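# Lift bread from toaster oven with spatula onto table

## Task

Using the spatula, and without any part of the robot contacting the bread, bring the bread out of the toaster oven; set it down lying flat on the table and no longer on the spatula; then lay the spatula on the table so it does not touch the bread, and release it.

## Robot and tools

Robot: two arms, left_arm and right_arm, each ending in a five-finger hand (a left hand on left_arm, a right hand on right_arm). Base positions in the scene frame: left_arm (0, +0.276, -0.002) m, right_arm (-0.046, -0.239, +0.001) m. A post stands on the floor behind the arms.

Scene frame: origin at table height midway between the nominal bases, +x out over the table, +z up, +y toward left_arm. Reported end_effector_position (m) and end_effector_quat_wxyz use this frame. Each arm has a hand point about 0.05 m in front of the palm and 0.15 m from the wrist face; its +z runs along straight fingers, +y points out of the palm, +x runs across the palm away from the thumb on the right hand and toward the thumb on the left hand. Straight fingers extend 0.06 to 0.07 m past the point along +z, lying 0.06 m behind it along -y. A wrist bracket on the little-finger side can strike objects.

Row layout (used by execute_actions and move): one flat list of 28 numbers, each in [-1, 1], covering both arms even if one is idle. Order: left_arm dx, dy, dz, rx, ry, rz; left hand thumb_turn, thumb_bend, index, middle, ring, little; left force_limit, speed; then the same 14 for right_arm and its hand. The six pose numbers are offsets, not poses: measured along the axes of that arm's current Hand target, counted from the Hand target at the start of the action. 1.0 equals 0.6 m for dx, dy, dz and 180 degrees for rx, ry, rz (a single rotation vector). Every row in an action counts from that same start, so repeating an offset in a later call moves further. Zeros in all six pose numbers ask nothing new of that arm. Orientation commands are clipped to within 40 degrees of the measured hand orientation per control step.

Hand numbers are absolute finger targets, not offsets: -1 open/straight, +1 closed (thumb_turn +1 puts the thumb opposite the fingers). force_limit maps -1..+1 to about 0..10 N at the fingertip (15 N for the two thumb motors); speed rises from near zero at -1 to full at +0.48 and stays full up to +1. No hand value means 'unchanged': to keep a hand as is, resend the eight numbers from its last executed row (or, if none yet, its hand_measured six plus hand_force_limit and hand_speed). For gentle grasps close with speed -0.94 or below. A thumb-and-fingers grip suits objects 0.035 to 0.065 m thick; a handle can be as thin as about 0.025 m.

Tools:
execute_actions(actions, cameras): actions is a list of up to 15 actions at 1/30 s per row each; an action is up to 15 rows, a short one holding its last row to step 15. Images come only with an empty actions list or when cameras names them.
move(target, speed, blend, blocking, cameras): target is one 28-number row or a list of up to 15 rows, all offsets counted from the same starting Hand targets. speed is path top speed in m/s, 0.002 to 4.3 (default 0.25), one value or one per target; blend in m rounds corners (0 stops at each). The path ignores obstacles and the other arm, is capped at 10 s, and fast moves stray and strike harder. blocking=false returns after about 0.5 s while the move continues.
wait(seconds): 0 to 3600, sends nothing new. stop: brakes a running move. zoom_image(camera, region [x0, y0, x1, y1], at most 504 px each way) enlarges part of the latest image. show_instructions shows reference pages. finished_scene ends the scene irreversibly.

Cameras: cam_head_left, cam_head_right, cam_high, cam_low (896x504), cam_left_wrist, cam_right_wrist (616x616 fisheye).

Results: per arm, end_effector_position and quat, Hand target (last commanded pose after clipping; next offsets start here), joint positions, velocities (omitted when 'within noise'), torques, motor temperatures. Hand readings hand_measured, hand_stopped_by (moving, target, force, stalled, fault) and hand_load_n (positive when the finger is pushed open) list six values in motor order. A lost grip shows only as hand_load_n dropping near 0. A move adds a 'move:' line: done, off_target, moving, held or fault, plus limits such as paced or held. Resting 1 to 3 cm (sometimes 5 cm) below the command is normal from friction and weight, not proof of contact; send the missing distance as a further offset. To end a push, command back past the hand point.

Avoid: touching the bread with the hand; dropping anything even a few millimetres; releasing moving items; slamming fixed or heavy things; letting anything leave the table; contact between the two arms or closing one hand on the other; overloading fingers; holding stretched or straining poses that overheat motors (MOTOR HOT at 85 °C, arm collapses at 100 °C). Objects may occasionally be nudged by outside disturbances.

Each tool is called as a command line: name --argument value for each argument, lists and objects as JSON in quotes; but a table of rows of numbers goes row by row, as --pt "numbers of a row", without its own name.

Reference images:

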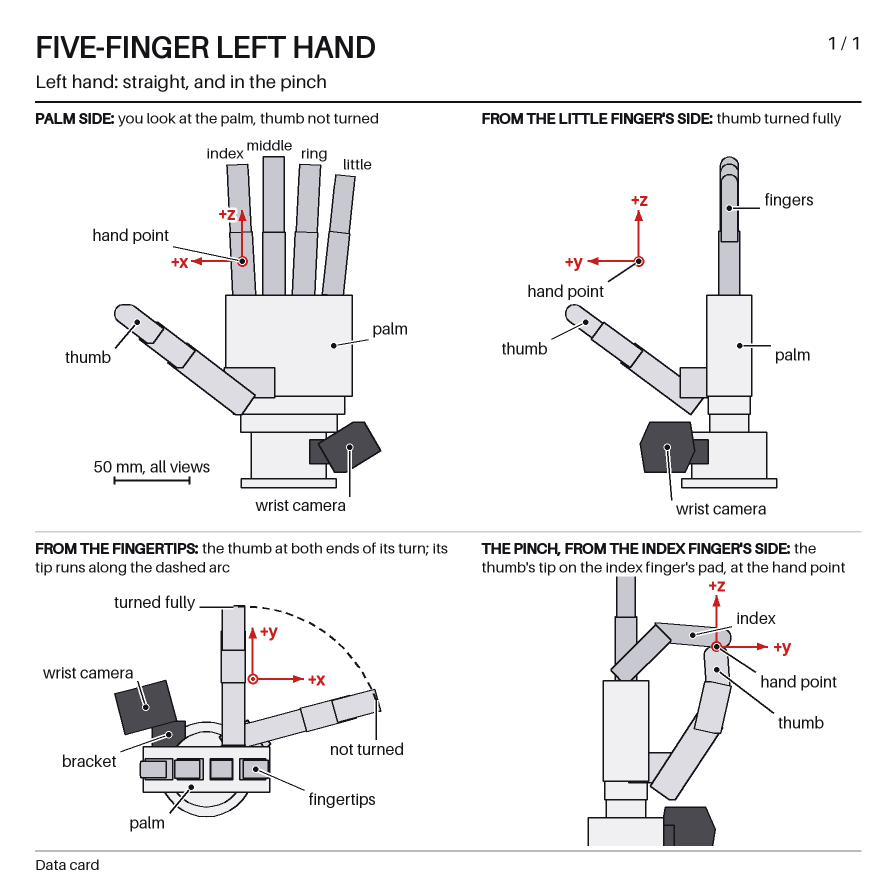

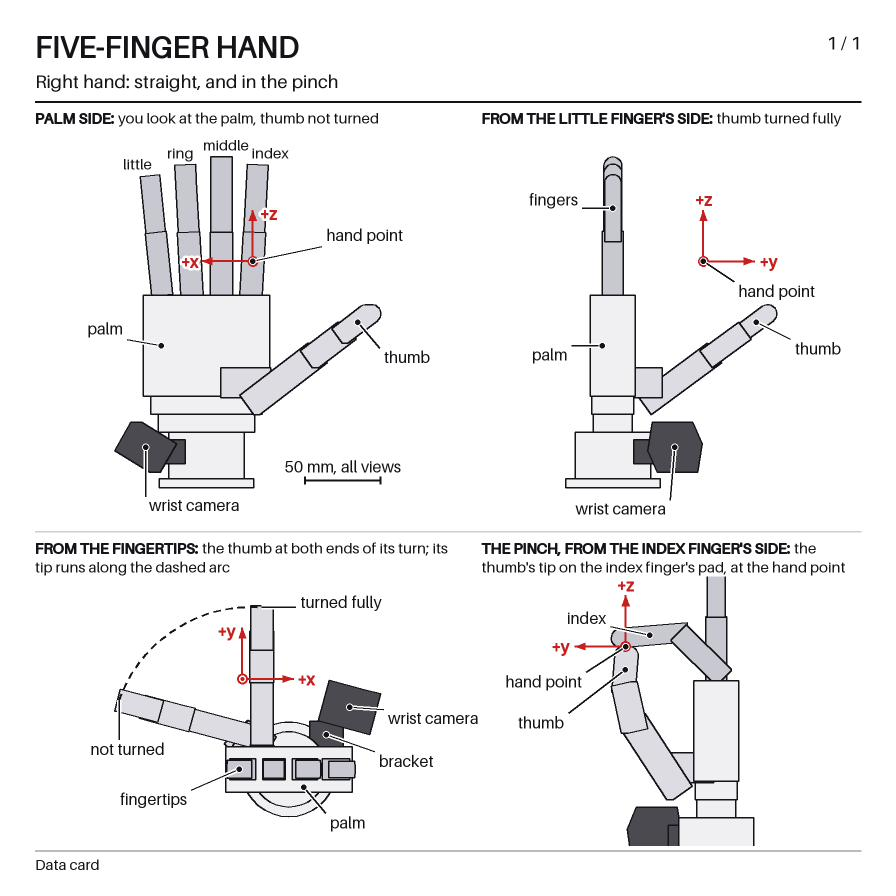

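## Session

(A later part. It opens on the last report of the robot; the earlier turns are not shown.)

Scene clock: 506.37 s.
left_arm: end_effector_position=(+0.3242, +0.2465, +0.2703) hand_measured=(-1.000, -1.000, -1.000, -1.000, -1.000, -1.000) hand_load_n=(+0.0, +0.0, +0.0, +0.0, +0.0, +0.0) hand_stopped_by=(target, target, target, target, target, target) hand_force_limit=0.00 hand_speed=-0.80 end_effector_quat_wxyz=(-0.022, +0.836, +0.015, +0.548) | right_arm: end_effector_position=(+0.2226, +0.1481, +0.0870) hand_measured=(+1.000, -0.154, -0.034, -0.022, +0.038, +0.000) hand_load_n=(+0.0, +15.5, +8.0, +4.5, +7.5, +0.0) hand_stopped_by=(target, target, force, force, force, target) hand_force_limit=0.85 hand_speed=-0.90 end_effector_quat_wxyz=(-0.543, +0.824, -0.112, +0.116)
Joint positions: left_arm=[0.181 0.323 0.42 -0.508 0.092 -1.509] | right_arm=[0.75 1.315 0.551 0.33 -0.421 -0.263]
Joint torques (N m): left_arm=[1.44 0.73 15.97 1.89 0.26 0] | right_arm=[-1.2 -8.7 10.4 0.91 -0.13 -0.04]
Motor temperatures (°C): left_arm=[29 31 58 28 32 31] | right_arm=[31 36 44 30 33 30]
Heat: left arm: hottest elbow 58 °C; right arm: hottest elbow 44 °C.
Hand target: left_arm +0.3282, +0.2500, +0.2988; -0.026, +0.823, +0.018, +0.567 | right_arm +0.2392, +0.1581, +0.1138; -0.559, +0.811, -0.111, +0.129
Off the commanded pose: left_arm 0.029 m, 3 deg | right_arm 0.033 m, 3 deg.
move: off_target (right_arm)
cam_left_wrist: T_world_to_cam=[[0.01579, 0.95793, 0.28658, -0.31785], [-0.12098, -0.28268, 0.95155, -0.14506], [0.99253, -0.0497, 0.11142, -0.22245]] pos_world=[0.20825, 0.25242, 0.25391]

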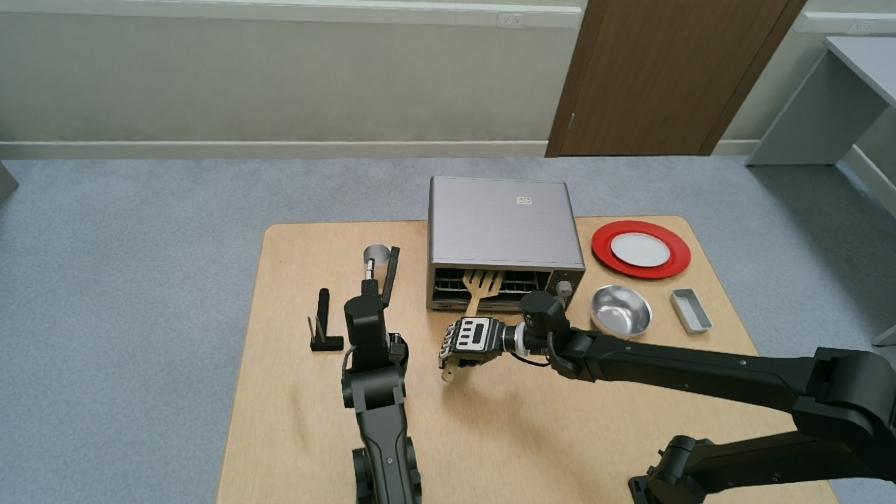

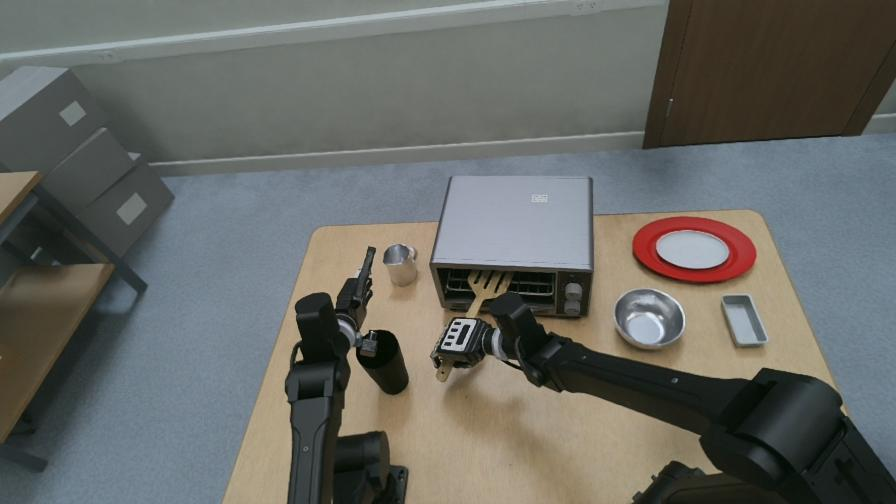

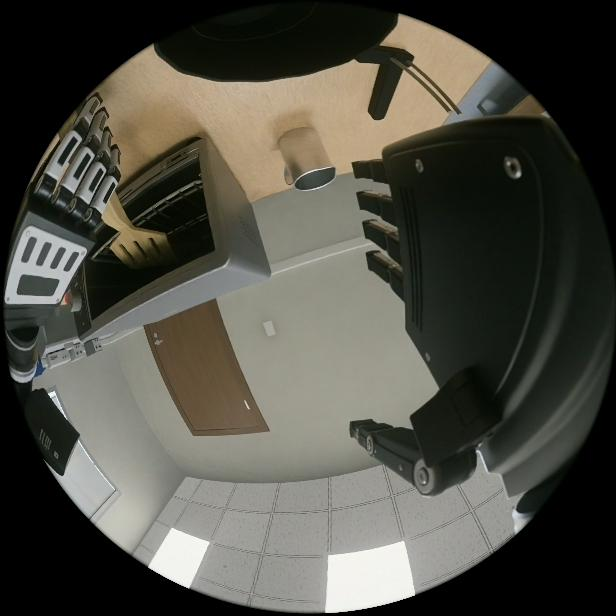

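move --pt "0 0 0 0 0 0 -1 -1 -1 -1 -1 -1 0 -0.8 -0.0328 0.1500 0.0475 0 0.0152 -0.0418 1 -0.15 0.42 0.4 0.05 0.0 0.85 -0.9" --speed 0.06 --cameras '["cam_head_left","cam_head_right"]'

zoom_image --camera "cam_head_left" --region '[420, 260, 520, 400]'

zoom_image --camera "cam_head_right" --region '[420, 260, 520, 400]'

Scene clock: 510.40 s.
left_arm: end_effector_position=(+0.3242, +0.2465, +0.2703) hand_measured=(-1.000, -1.000, -1.000, -1.000, -1.000, -1.000) hand_load_n=(+0.0, +0.0, +0.0, +0.0, +0.0, +0.0) hand_stopped_by=(target, target, target, target, target, target) hand_force_limit=0.00 hand_speed=-0.80 end_effector_quat_wxyz=(-0.022, +0.836, +0.015, +0.548) | right_arm: end_effector_position=(+0.2308, +0.1562, +0.0236) hand_measured=(+1.000, -0.154, -0.034, -0.022, +0.038, +0.000) hand_load_n=(+0.0, +15.0, +9.5, +5.0, +6.0, +0.0) hand_stopped_by=(target, target, force, force, force, target) hand_force_limit=0.85 hand_speed=-0.90 end_effector_quat_wxyz=(-0.547, +0.813, -0.081, +0.183)
Joint positions: left_arm=[0.181 0.323 0.42 -0.508 0.092 -1.509] | right_arm=[0.802 1.541 0.47 0.712 -0.311 -0.338]
Joint torques (N m): left_arm=[1.38 0.73 15.99 1.89 0.27 0] | right_arm=[0.79 -7.06 4.62 2.18 0.09 -0.24]
Motor temperatures (°C): left_arm=[29 31 59 28 32 31] | right_arm=[31 36 44 30 33 30]
Heat: left arm: hottest elbow 59 °C; right arm: hottest elbow 44 °C.
Hand target: left_arm +0.3282, +0.2500, +0.2988; -0.026, +0.823, +0.018, +0.567 | right_arm +0.2270, +0.1582, +0.0183; -0.547, +0.813, -0.071, +0.185
Off the commanded pose: left_arm 0.029 m, 3 deg | right_arm 0.007 m, 1 deg.
move: done

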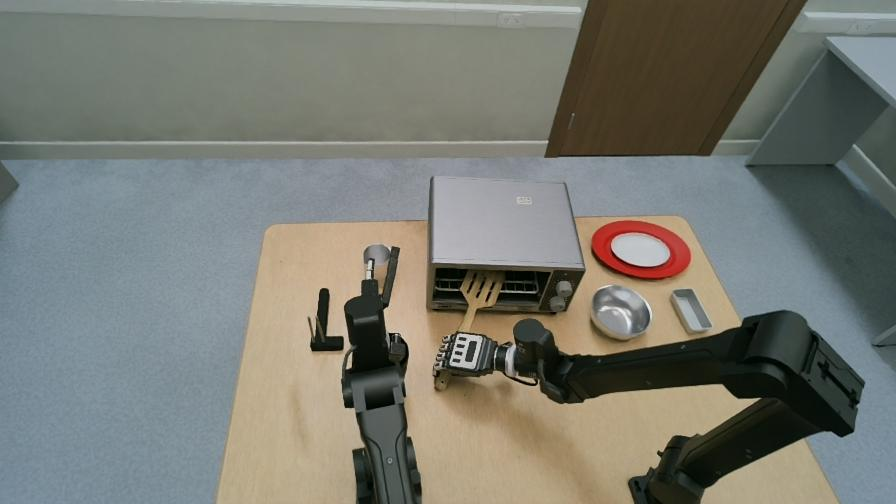

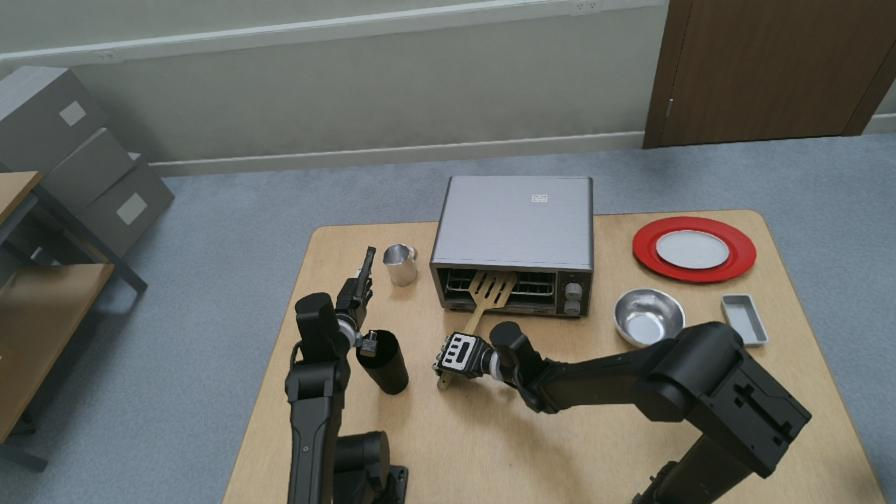

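Scaled by 3.600 from the camera's image (finer frame: 1280x720).

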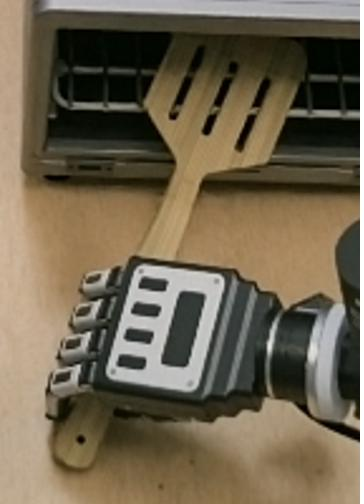

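Scaled by 3.600 from the camera's image (finer frame: 1280x720).

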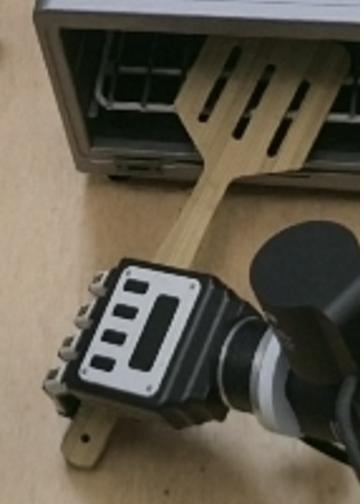

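move --pt "0 0 0 0 0 0 -1 -1 -1 -1 -1 -1 0 -0.8 0 0 0 0 0 0 1 -0.28 -0.18 -0.18 -0.2 -0.2 -0.6 -0.85" --speed 0.06

move --pt "0 0 0 0 0 0 -1 -1 -1 -1 -1 -1 0 -0.8 0 0 0 -0.0062 0.0482 -0.0535 1 -0.28 -0.18 -0.18 -0.2 -0.2 -0.6 -0.85" --speed 0.06 --cameras '["cam_head_left","cam_right_wrist"]'

zoom_image --camera "cam_right_wrist" --region '[200, 60, 400, 360]'

zoom_image --camera "cam_head_left" --region '[420, 260, 520, 400]'

Scene clock: 511.83 s.
left_arm: end_effector_position=(+0.3242, +0.2465, +0.2703) hand_measured=(-1.000, -1.000, -1.000, -1.000, -1.000, -1.000) hand_load_n=(+0.0, -0.5, +0.0, +0.0, +0.0, +0.0) hand_stopped_by=(target, target, target, target, target, target) hand_force_limit=0.00 hand_speed=-0.80 end_effector_quat_wxyz=(-0.022, +0.836, +0.015, +0.548) | right_arm: end_effector_position=(+0.2304, +0.1556, +0.0218) hand_measured=(+1.000, -0.280, -0.180, -0.180, -0.200, -0.200) hand_load_n=(+0.0, +0.0, -0.5, +0.0, +0.0, +0.0) hand_stopped_by=(target, target, target, target, target, target) hand_force_limit=-0.60 hand_speed=-0.85 end_effector_quat_wxyz=(-0.546, +0.814, -0.081, +0.183)
Joint positions: left_arm=[0.181 0.323 0.42 -0.508 0.092 -1.509] | right_arm=[0.802 1.545 0.469 0.714 -0.311 -0.339]
Joint torques (N m): left_arm=[1.49 0.67 15.95 1.88 0.26 0.01] | right_arm=[1.03 -7.88 4.53 2.17 0.09 -0.25]
Motor temperatures (°C): left_arm=[29 31 59 28 32 31] | right_arm=[31 36 44 30 33 30]
Heat: left arm: hottest elbow 59 °C; right arm: hottest elbow 44 °C.
Hand target: left_arm +0.3282, +0.2500, +0.2988; -0.026, +0.823, +0.018, +0.567 | right_arm +0.2271, +0.1581, +0.0182; -0.547, +0.813, -0.071, +0.185
Off the commanded pose: left_arm 0.029 m, 3 deg | right_arm 0.005 m, 1 deg.
move: done

Scene clock: 514.30 s.
left_arm: end_effector_position=(+0.3242, +0.2465, +0.2703) hand_measured=(-1.000, -1.000, -1.000, -1.000, -1.000, -1.000) hand_load_n=(+0.0, +0.0, +0.0, +0.0, +0.0, +0.0) hand_stopped_by=(target, target, target, target, target, target) hand_force_limit=0.00 hand_speed=-0.80 end_effector_quat_wxyz=(-0.022, +0.836, +0.015, +0.548) | right_arm: end_effector_position=(+0.2311, +0.1571, +0.0230) hand_measured=(+1.000, -0.280, -0.180, -0.180, -0.200, -0.200) hand_load_n=(+0.0, +0.0, +0.0, +0.0, +0.0, +0.0) hand_stopped_by=(target, target, target, target, target, target) hand_force_limit=-0.60 hand_speed=-0.85 end_effector_quat_wxyz=(-0.515, +0.805, -0.055, +0.289)
Joint positions: left_arm=[0.181 0.323 0.42 -0.508 0.092 -1.509] | right_arm=[0.921 1.545 0.431 0.806 -0.053 -0.46]
Joint torques (N m): left_arm=[1.44 0.67 15.98 1.91 0.27 0] | right_arm=[0.85 -7.24 4.33 2.36 0.17 -0.25]
Motor temperatures (°C): left_arm=[29 31 60 28 32 31] | right_arm=[31 36 43 30 33 30]
Heat: left arm: hottest elbow 60 °C; right arm: hottest elbow 43 °C.
Hand target: left_arm +0.3282, +0.2500, +0.2988; -0.026, +0.823, +0.018, +0.567 | right_arm +0.2270, +0.1581, +0.0182; -0.515, +0.806, -0.045, +0.290
Off the commanded pose: left_arm 0.029 m, 3 deg | right_arm 0.006 m, 1 deg.
move: done
cam_right_wrist: T_world_to_cam=[[0.40812, -0.58133, -0.70391, 0.00582], [-0.90927, -0.18986, -0.37038, 0.24573], [0.08167, 0.79121, -0.60607, -0.01546]] pos_world=[0.22232, 0.06227, 0.08574]

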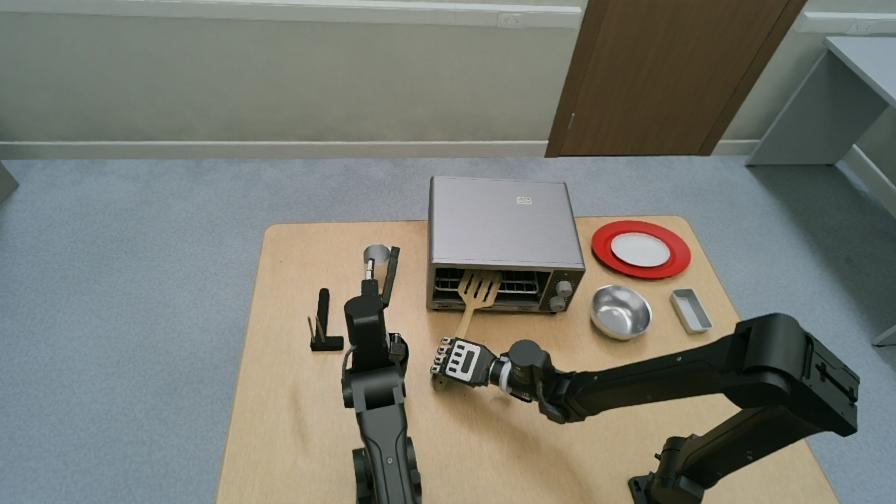

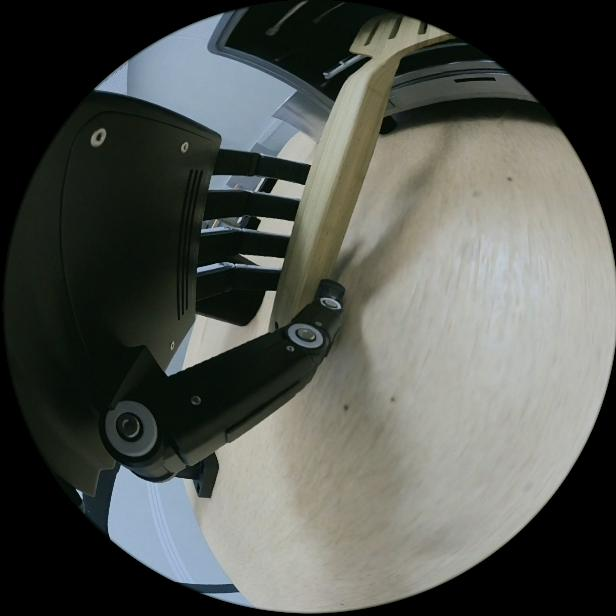

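Scaled by 1.680 from the camera's image (finer frame: 880x880).

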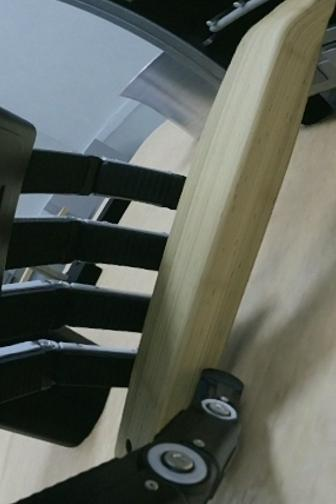

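Scaled by 3.600 from the camera's image (finer frame: 1280x720).

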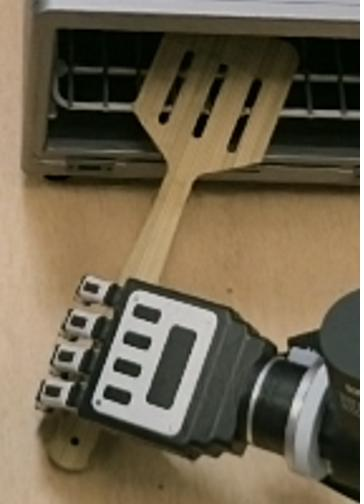

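move --pt "0 0 0 0 0 0 -1 -1 -1 -1 -1 -1 0 -0.8 0 0 0 0 0 0 1 -0.15 -0.18 -0.18 -0.2 -0.2 0.85 -0.8" --pt "0 0 0 0 0 0 -1 -1 -1 -1 -1 -1 0 -0.8 0 0 0 0 0 0 1 -0.15 0.4 0.4 0.05 0.0 0.85 -0.9" --speed 0.05 --cameras '["cam_right_wrist","cam_head_left"]'

zoom_image --camera "cam_right_wrist" --region '[200, 60, 400, 360]'

Scene clock: 516.23 s.
left_arm: end_effector_position=(+0.3242, +0.2465, +0.2703) hand_measured=(-1.000, -1.000, -1.000, -1.000, -1.000, -1.000) hand_load_n=(+0.0, -0.5, +0.0, +0.0, +0.0, +0.0) hand_stopped_by=(target, target, target, target, target, target) hand_force_limit=0.00 hand_speed=-0.80 end_effector_quat_wxyz=(-0.022, +0.836, +0.015, +0.548) | right_arm: end_effector_position=(+0.2321, +0.1581, +0.0252) hand_measured=(+1.000, -0.152, -0.024, -0.024, -0.008, +0.000) hand_load_n=(+0.0, +13.0, +9.5, +8.5, +9.5, +1.0) hand_stopped_by=(target, target, force, force, force, target) hand_force_limit=0.85 hand_speed=-0.90 end_effector_quat_wxyz=(-0.518, +0.802, -0.052, +0.292)
Joint positions: left_arm=[0.181 0.323 0.42 -0.508 0.092 -1.509] | right_arm=[0.921 1.545 0.431 0.816 -0.053 -0.464]
Joint torques (N m): left_arm=[1.49 0.67 16.01 1.87 0.26 0.01] | right_arm=[0.62 -7.24 4.12 1.83 0.17 -0.23]
Motor temperatures (°C): left_arm=[29 31 60 28 32 31] | right_arm=[31 36 43 30 32 30]
Heat: left arm: hottest elbow 60 °C; right arm: hottest elbow 43 °C.
Hand target: left_arm +0.3282, +0.2500, +0.2988; -0.026, +0.823, +0.018, +0.567 | right_arm +0.2271, +0.1581, +0.0182; -0.515, +0.806, -0.045, +0.290
Off the commanded pose: left_arm 0.029 m, 3 deg | right_arm 0.009 m, 1 deg.
move: done
cam_right_wrist: T_world_to_cam=[[0.41525, -0.57697, -0.70333, 0.00518], [-0.90561, -0.18891, -0.3797, 0.24684], [0.08621, 0.79461, -0.60096, -0.01667]] pos_world=[0.22283, 0.06287, 0.08735]
Images, in order (width x height): cam_head_left 896x504, cam_right_wrist 616x616.

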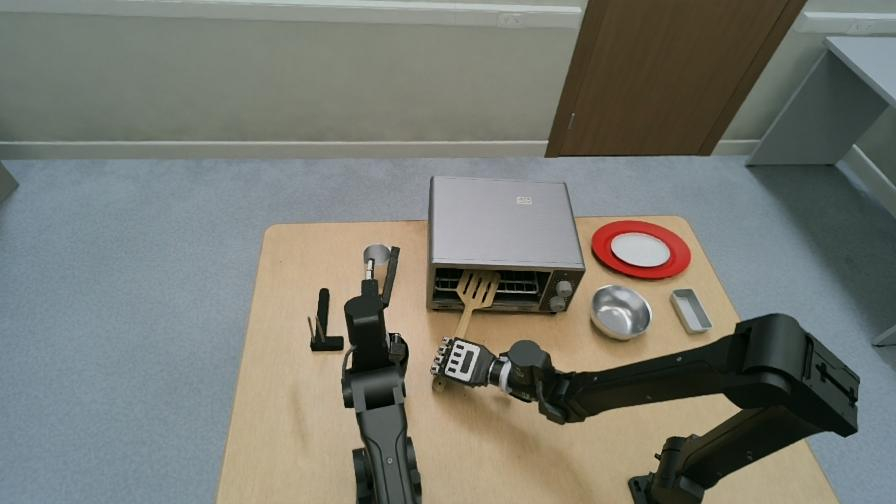

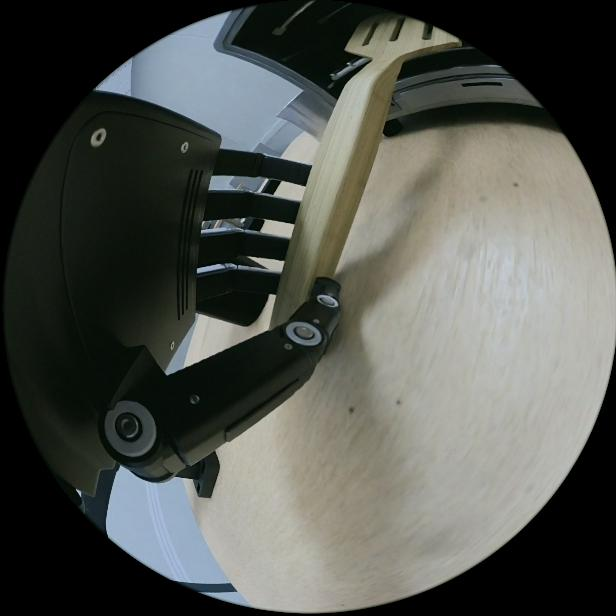

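Scaled by 1.680 from the camera's image (finer frame: 880x880).

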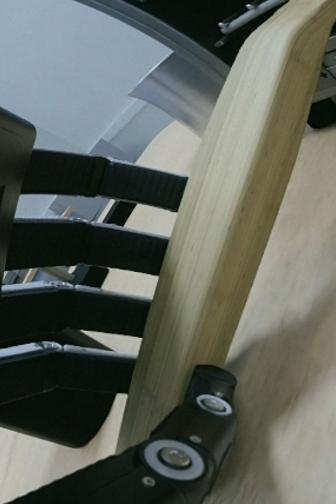

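move --pt "0 0 0 0 0 0 -1 -1 -1 -1 -1 -1 0 -0.8 0.0987 -0.1637 -0.0290 0 -0.0334 0.0943 1 -0.15 0.4 0.4 0.05 0.0 0.85 -0.9" --speed 0.06 --cameras '["cam_head_left","cam_head_right","cam_left_wrist"]'

zoom_image --camera "cam_head_left" --region '[420, 240, 540, 400]'

zoom_image --camera "cam_head_right" --region '[420, 240, 540, 400]'

zoom_image --camera "cam_left_wrist" --region '[80, 130, 240, 290]'

Scene clock: 519.83 s.
left_arm: end_effector_position=(+0.3242, +0.2465, +0.2703) hand_measured=(-1.000, -1.000, -1.000, -1.000, -1.000, -1.000) hand_load_n=(+0.0, +0.0, +0.0, +0.0, +0.0, +0.0) hand_stopped_by=(target, target, target, target, target, target) hand_force_limit=0.00 hand_speed=-0.80 end_effector_quat_wxyz=(-0.022, +0.836, +0.015, +0.548) | right_arm: end_effector_position=(+0.2292, +0.1571, +0.1029) hand_measured=(+1.000, -0.152, -0.024, -0.024, -0.008, +0.000) hand_load_n=(+0.0, +14.5, +9.5, +8.0, +7.5, +0.0) hand_stopped_by=(target, target, force, force, force, target) hand_force_limit=0.85 hand_speed=-0.90 end_effector_quat_wxyz=(-0.535, +0.819, -0.136, +0.157)
Joint positions: left_arm=[0.181 0.323 0.42 -0.508 0.092 -1.509] | right_arm=[0.805 1.279 0.569 0.305 -0.277 -0.236]
Joint torques (N m): left_arm=[1.49 0.56 15.98 1.89 0.26 0] | right_arm=[-1.38 -9.11 10.81 1.06 -0.09 -0.02]
Motor temperatures (°C): left_arm=[29 31 61 28 32 31] | right_arm=[31 36 43 30 32 30]
Heat: left arm: hottest elbow 61 °C; right arm: hottest elbow 43 °C.
Hand target: left_arm +0.3282, +0.2500, +0.2988; -0.026, +0.823, +0.018, +0.567 | right_arm +0.2450, +0.1679, +0.1326; -0.554, +0.804, -0.137, +0.169
Off the commanded pose: left_arm 0.029 m, 3 deg | right_arm 0.035 m, 3 deg.
move: off_target (right_arm)
cam_left_wrist: T_world_to_cam=[[0.01579, 0.95793, 0.28658, -0.31785], [-0.12098, -0.28268, 0.95155, -0.14506], [0.99253, -0.0497, 0.11142, -0.22245]] pos_world=[0.20825, 0.25242, 0.25391]

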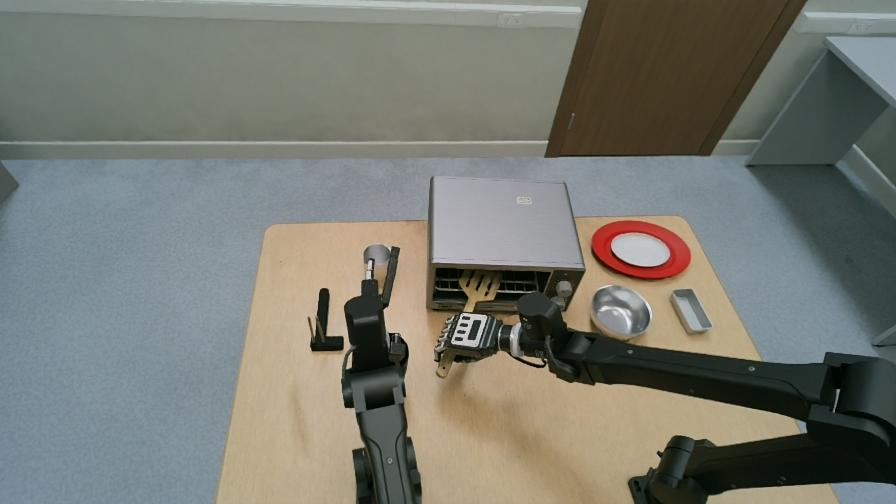

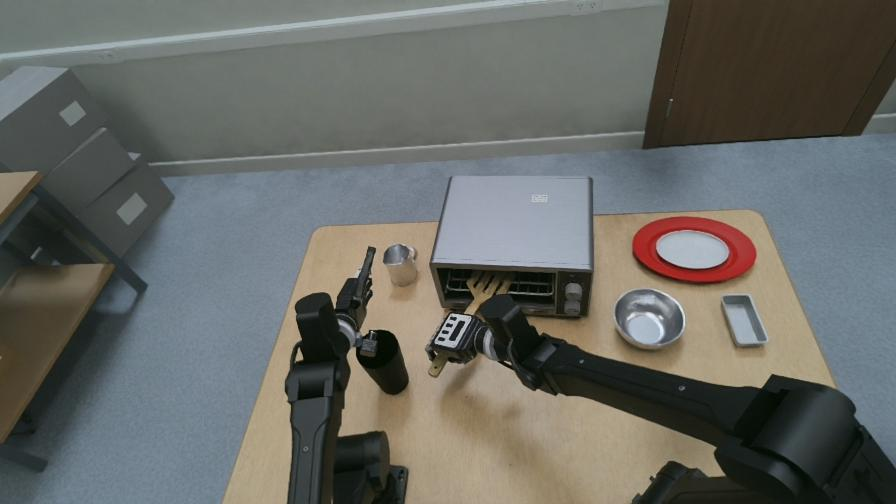

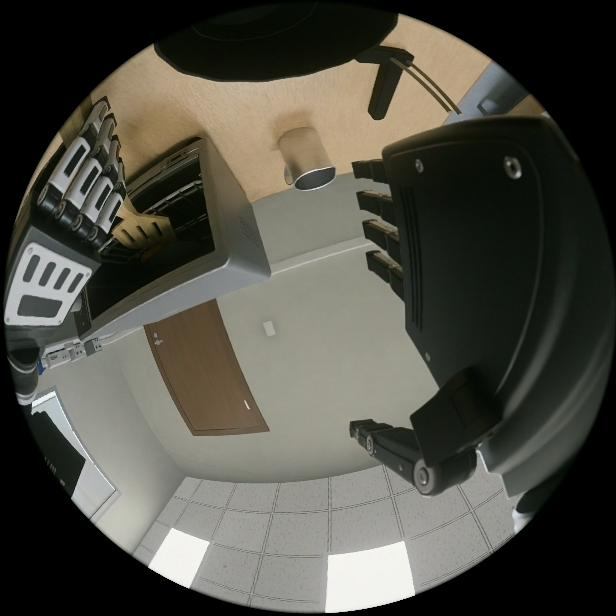

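Scaled by 3.150 from the camera's image (finer frame: 1280x720).

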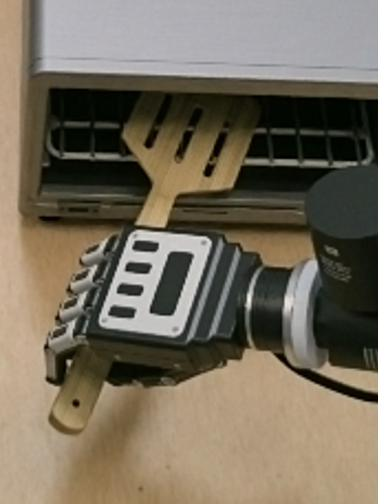

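Scaled by 3.150 from the camera's image (finer frame: 1280x720).

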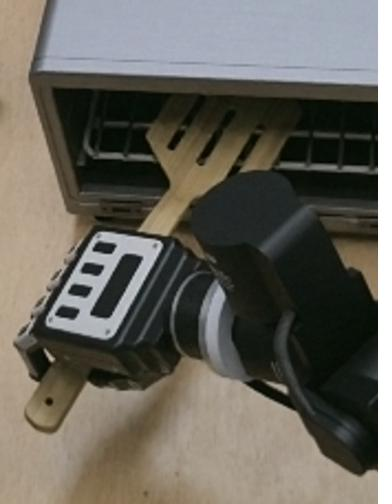

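Scaled by 3.150 from the camera's image (finer frame: 880x880).

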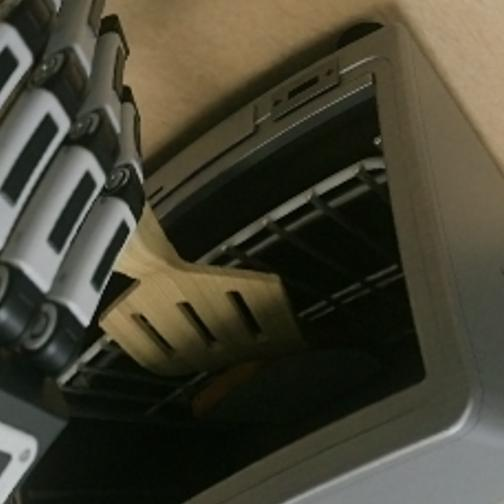

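move --pt "0 0 0 0 0 0 -1 -1 -1 -1 -1 -1 0 -0.8 0.0220 -0.0077 -0.0005 0 -0.0143 0.0404 1 -0.15 0.4 0.4 0.05 0.0 0.85 -0.9" --speed 0.05 --cameras '["cam_head_left","cam_left_wrist"]'

zoom_image --camera "cam_left_wrist" --region '[80, 130, 240, 290]'

Scene clock: 522.43 s.
left_arm: end_effector_position=(+0.3242, +0.2465, +0.2703) hand_measured=(-1.000, -1.000, -1.000, -1.000, -1.000, -1.000) hand_load_n=(+0.0, +0.0, +0.0, +0.0, +0.0, +0.0) hand_stopped_by=(target, target, target, target, target, target) hand_force_limit=0.00 hand_speed=-0.80 end_effector_quat_wxyz=(-0.022, +0.836, +0.015, +0.548) | right_arm: end_effector_position=(+0.2408, +0.1542, +0.1209) hand_measured=(+1.000, -0.152, -0.024, -0.024, -0.008, +0.000) hand_load_n=(+0.5, +14.5, +9.5, +7.5, +7.5, +0.0) hand_stopped_by=(target, target, force, force, force, target) hand_force_limit=0.85 hand_speed=-0.90 end_effector_quat_wxyz=(-0.556, +0.805, -0.172, +0.109)
Joint positions: left_arm=[0.181 0.323 0.42 -0.508 0.092 -1.509] | right_arm=[0.729 1.279 0.604 0.279 -0.391 -0.142]
Joint torques (N m): left_arm=[1.44 0.79 15.95 1.88 0.26 0.01] | right_arm=[-1.03 -6.71 11.06 0.96 -0.12 0]
Motor temperatures (°C): left_arm=[29 31 61 28 32 31] | right_arm=[31 36 44 30 32 30]
Heat: left arm: hottest elbow 61 °C; right arm: hottest elbow 44 °C.
Hand target: left_arm +0.3282, +0.2500, +0.2988; -0.026, +0.823, +0.018, +0.567 | right_arm +0.2569, +0.1638, +0.1384; -0.566, +0.797, -0.175, +0.115
Off the commanded pose: left_arm 0.029 m, 3 deg | right_arm 0.026 m, 2 deg.
move: off_target (right_arm)
cam_left_wrist: T_world_to_cam=[[0.01579, 0.95793, 0.28658, -0.31785], [-0.12098, -0.28268, 0.95155, -0.14506], [0.99253, -0.0497, 0.11142, -0.22245]] pos_world=[0.20825, 0.25242, 0.25391]

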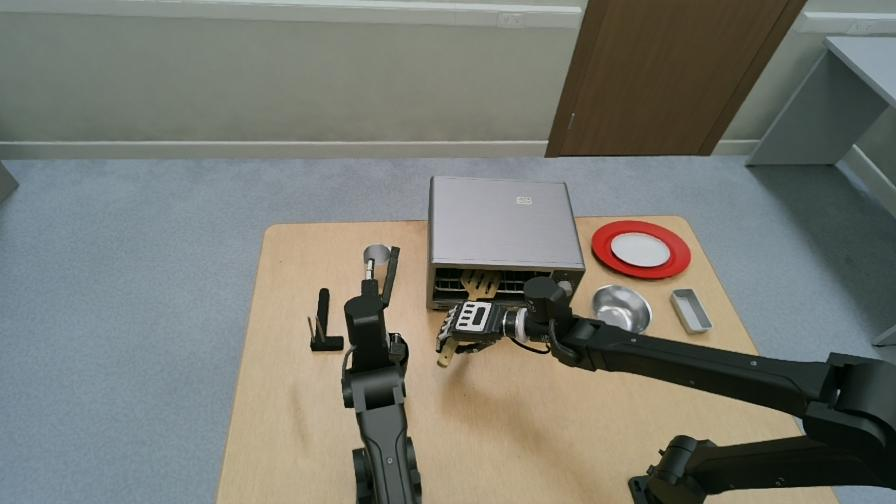

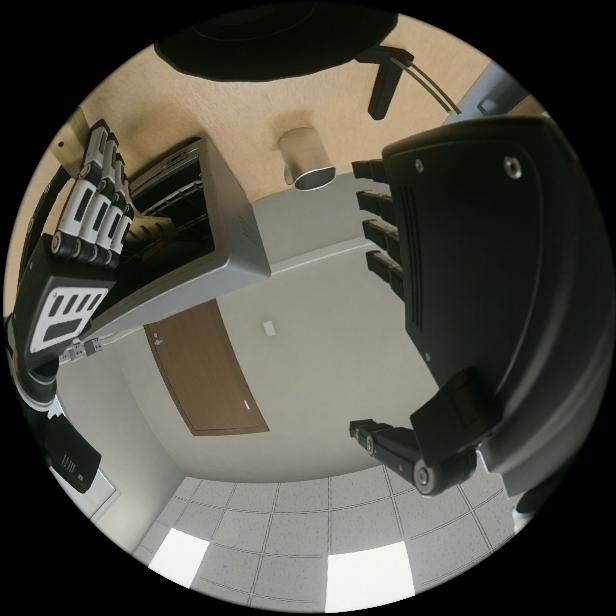

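Scaled by 3.150 from the camera's image (finer frame: 880x880).

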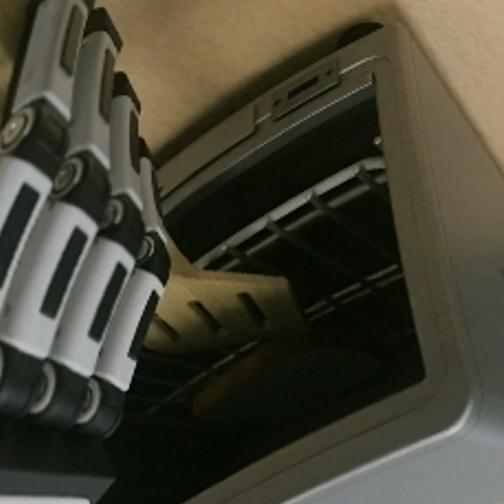

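execute_actions --actions '[]' --cameras '["cam_left_wrist","cam_head_left","cam_head_right"]'

Scene clock: 523.10 s.
left_arm: end_effector_position=(+0.3242, +0.2465, +0.2703) hand_measured=(-1.000, -1.000, -1.000, -1.000, -1.000, -1.000) hand_load_n=(+0.0, +0.0, +0.0, +0.0, +0.0, +0.0) hand_stopped_by=(target, target, target, target, target, target) hand_force_limit=0.00 hand_speed=-0.80 end_effector_quat_wxyz=(-0.022, +0.836, +0.015, +0.548) | right_arm: end_effector_position=(+0.2409, +0.1543, +0.1211) hand_measured=(+1.000, -0.152, -0.024, -0.024, -0.008, +0.000) hand_load_n=(+0.0, +15.0, +10.0, +7.5, +8.0, +0.0) hand_stopped_by=(target, target, force, force, force, target) hand_force_limit=0.85 hand_speed=-0.90 end_effector_quat_wxyz=(-0.557, +0.805, -0.172, +0.109)
Joint positions: left_arm=[0.181 0.323 0.42 -0.508 0.092 -1.509] | right_arm=[0.729 1.279 0.604 0.279 -0.391 -0.142]
Joint velocities: within noise
Joint torques (N m): left_arm=[1.44 0.73 15.98 1.88 0.26 0.01] | right_arm=[-1.38 -6.71 11.02 0.88 -0.12 -0.01]
Motor temperatures (°C): left_arm=[29 31 61 28 32 31] | right_arm=[31 36 44 30 32 30]
Heat: left arm: hottest elbow 61 °C; right arm: hottest elbow 44 °C.
Hand target: left_arm +0.3282, +0.2500, +0.2988; -0.026, +0.823, +0.018, +0.567 | right_arm +0.2570, +0.1639, +0.1386; -0.566, +0.797, -0.175, +0.115
Off the commanded pose: left_arm 0.029 m, 3 deg | right_arm 0.026 m, 2 deg.
camera_calibration:
cam_left_wrist: T_world_to_cam=[[0.01579, 0.95793, 0.28658, -0.31785], [-0.12098, -0.28268, 0.95155, -0.14506], [0.99253, -0.0497, 0.11142, -0.22245]] pos_world=[0.20825, 0.25242, 0.25391]
Images, in order (width x height): cam_head_left 896x504, cam_head_right 896x504, cam_left_wrist 616x616.

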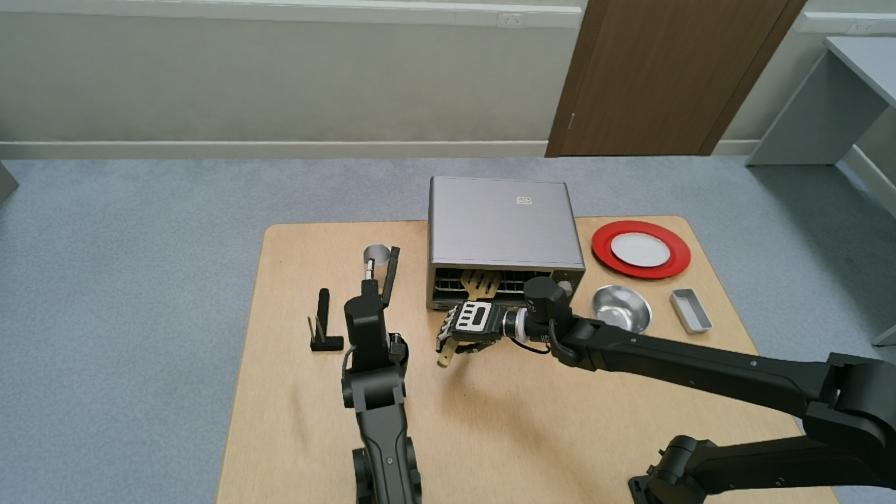

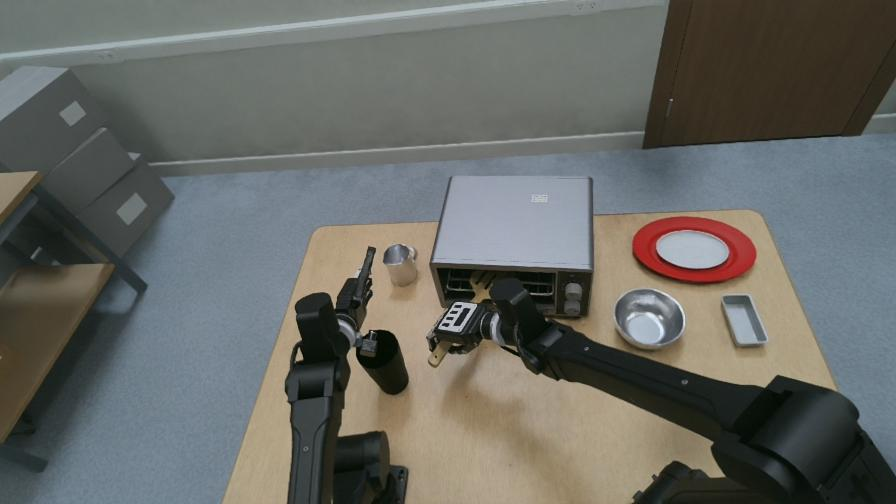

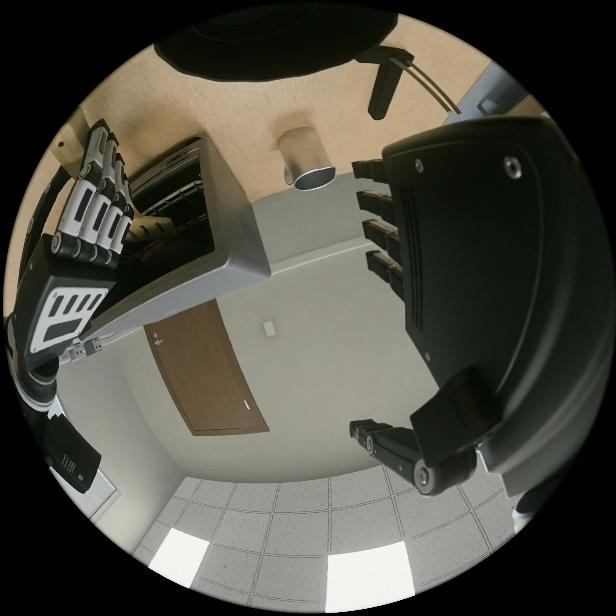

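zoom_image --camera "cam_left_wrist" --region '[80, 130, 240, 290]'

zoom_image --camera "cam_head_left" --region '[420, 240, 540, 400]'

zoom_image --camera "cam_head_right" --region '[400, 240, 560, 400]'

Scaled by 3.150 from the camera's image (finer frame: 880x880).

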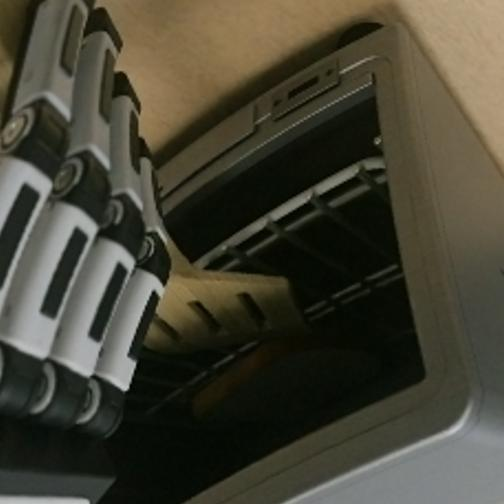

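Scaled by 3.150 from the camera's image (finer frame: 1280x720).

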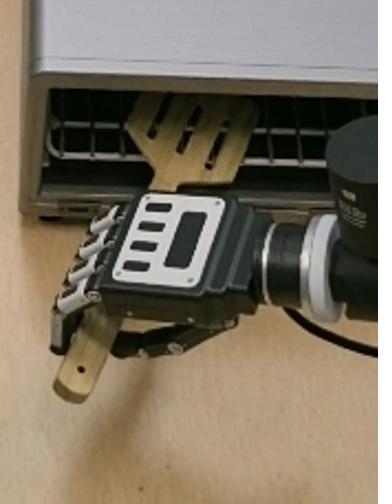

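Scaled by 3.150 from the camera's image (finer frame: 1280x720).

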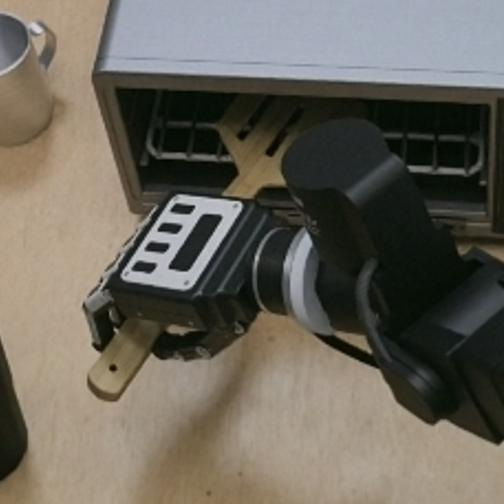

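move --target '[0,0,0,0,0,0,-1,-1,-1,-1,-1,-1,0,-0.8, 0.00044,0.0283,0.0099,0,0,0,1,-0.15,0.4,0.4,0.05,0.0,0.85,-0.9]' --speed 0.04

Scene clock: 524.37 s.
left_arm: end_effector_position=(+0.3242, +0.2465, +0.2703) hand_measured=(-1.000, -1.000, -1.000, -1.000, -1.000, -1.000) hand_load_n=(+0.0, +0.0, +0.0, +0.0, +0.0, +0.0) hand_stopped_by=(target, target, target, target, target, target) hand_force_limit=0.00 hand_speed=-0.80 end_effector_quat_wxyz=(-0.022, +0.836, +0.015, +0.548) | right_arm: end_effector_position=(+0.2441, +0.1574, +0.1121) hand_measured=(+1.000, -0.152, -0.024, -0.024, -0.008, +0.000) hand_load_n=(+1.5, +13.0, +10.5, +8.0, +7.0, +0.0) hand_stopped_by=(target, target, force, force, force, target) hand_force_limit=0.85 hand_speed=-0.90 end_effector_quat_wxyz=(-0.556, +0.806, -0.172, +0.109)
Joint positions: left_arm=[0.181 0.323 0.42 -0.508 0.092 -1.509] | right_arm=[0.729 1.313 0.604 0.311 -0.392 -0.142]
Joint torques (N m): left_arm=[1.49 0.67 15.94 1.88 0.27 0] | right_arm=[-1.08 -6.59 9.03 2.28 -0.1 -0.01]
Motor temperatures (°C): left_arm=[29 31 61 28 32 31] | right_arm=[31 36 44 30 32 30]
Heat: left arm: hottest elbow 61 °C; right arm: hottest elbow 44 °C.
Hand target: left_arm +0.3282, +0.2500, +0.2988; -0.026, +0.823, +0.018, +0.567 | right_arm +0.2570, +0.1639, +0.1205; -0.566, +0.797, -0.175, +0.115
Off the commanded pose: left_arm 0.029 m, 3 deg | right_arm 0.017 m, 2 deg.
move: off_target (right_arm)

move --target '[0,0,0,0,0,0,-1,-1,-1,-1,-1,-1,0,-0.8, 0.00025,0.0157,0.0055,0,0,0,1,-0.15,0.4,0.4,0.05,0.0,0.85,-0.9]' --speed 0.04 --cameras '["cam_left_wrist"]'

zoom_image --camera "cam_left_wrist" --region '[80, 130, 240, 290]'

Scene clock: 525.20 s.
left_arm: end_effector_position=(+0.3242, +0.2465, +0.2703) hand_measured=(-1.000, -1.000, -1.000, -1.000, -1.000, -1.000) hand_load_n=(+0.0, +0.0, +0.0, +0.0, +0.0, +0.0) hand_stopped_by=(target, target, target, target, target, target) hand_force_limit=0.00 hand_speed=-0.80 end_effector_quat_wxyz=(-0.022, +0.836, +0.015, +0.548) | right_arm: end_effector_position=(+0.2478, +0.1608, +0.1077) hand_measured=(+1.000, -0.152, -0.024, -0.024, -0.008, +0.000) hand_load_n=(+1.5, +13.0, +10.0, +8.0, +7.5, +0.0) hand_stopped_by=(target, target, force, force, force, target) hand_force_limit=0.85 hand_speed=-0.90 end_effector_quat_wxyz=(-0.560, +0.803, -0.170, +0.112)
Joint positions: left_arm=[0.181 0.323 0.42 -0.508 0.092 -1.509] | right_arm=[0.729 1.339 0.604 0.348 -0.392 -0.142]
Joint torques (N m): left_arm=[1.44 0.73 15.97 1.88 0.26 0.02] | right_arm=[-0.91 -6.53 7.91 2.24 -0.1 -0.02]
Motor temperatures (°C): left_arm=[29 31 61 28 32 31] | right_arm=[31 36 44 30 32 30]
Heat: left arm: hottest elbow 61 °C; right arm: hottest elbow 44 °C.
Hand target: left_arm +0.3282, +0.2500, +0.2988; -0.026, +0.823, +0.018, +0.567 | right_arm +0.2569, +0.1638, +0.1105; -0.566, +0.797, -0.175, +0.115
Off the commanded pose: left_arm 0.029 m, 3 deg | right_arm 0.010 m, 1 deg.
move: done
cam_left_wrist: T_world_to_cam=[[0.01579, 0.95793, 0.28658, -0.31785], [-0.12098, -0.28268, 0.95155, -0.14506], [0.99253, -0.0497, 0.11142, -0.22245]] pos_world=[0.20825, 0.25242, 0.25391]

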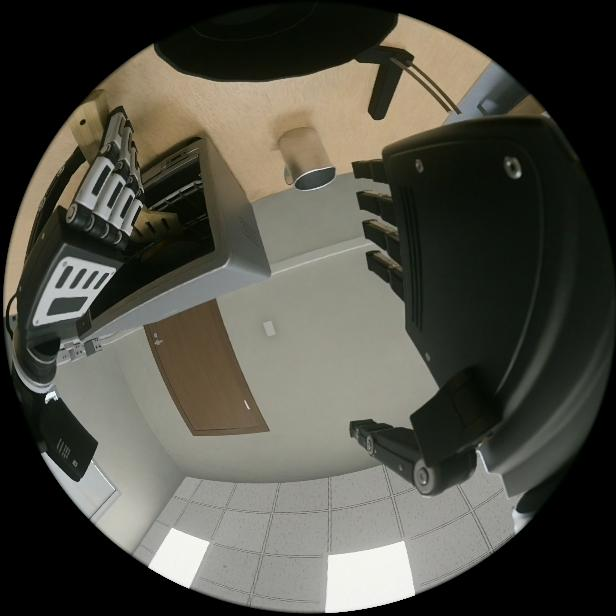

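Scaled by 3.150 from the camera's image (finer frame: 880x880).

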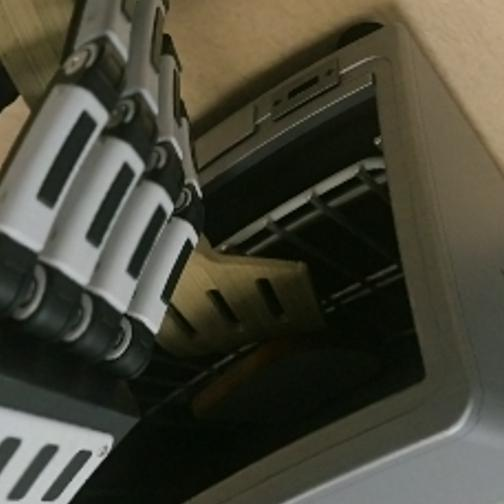

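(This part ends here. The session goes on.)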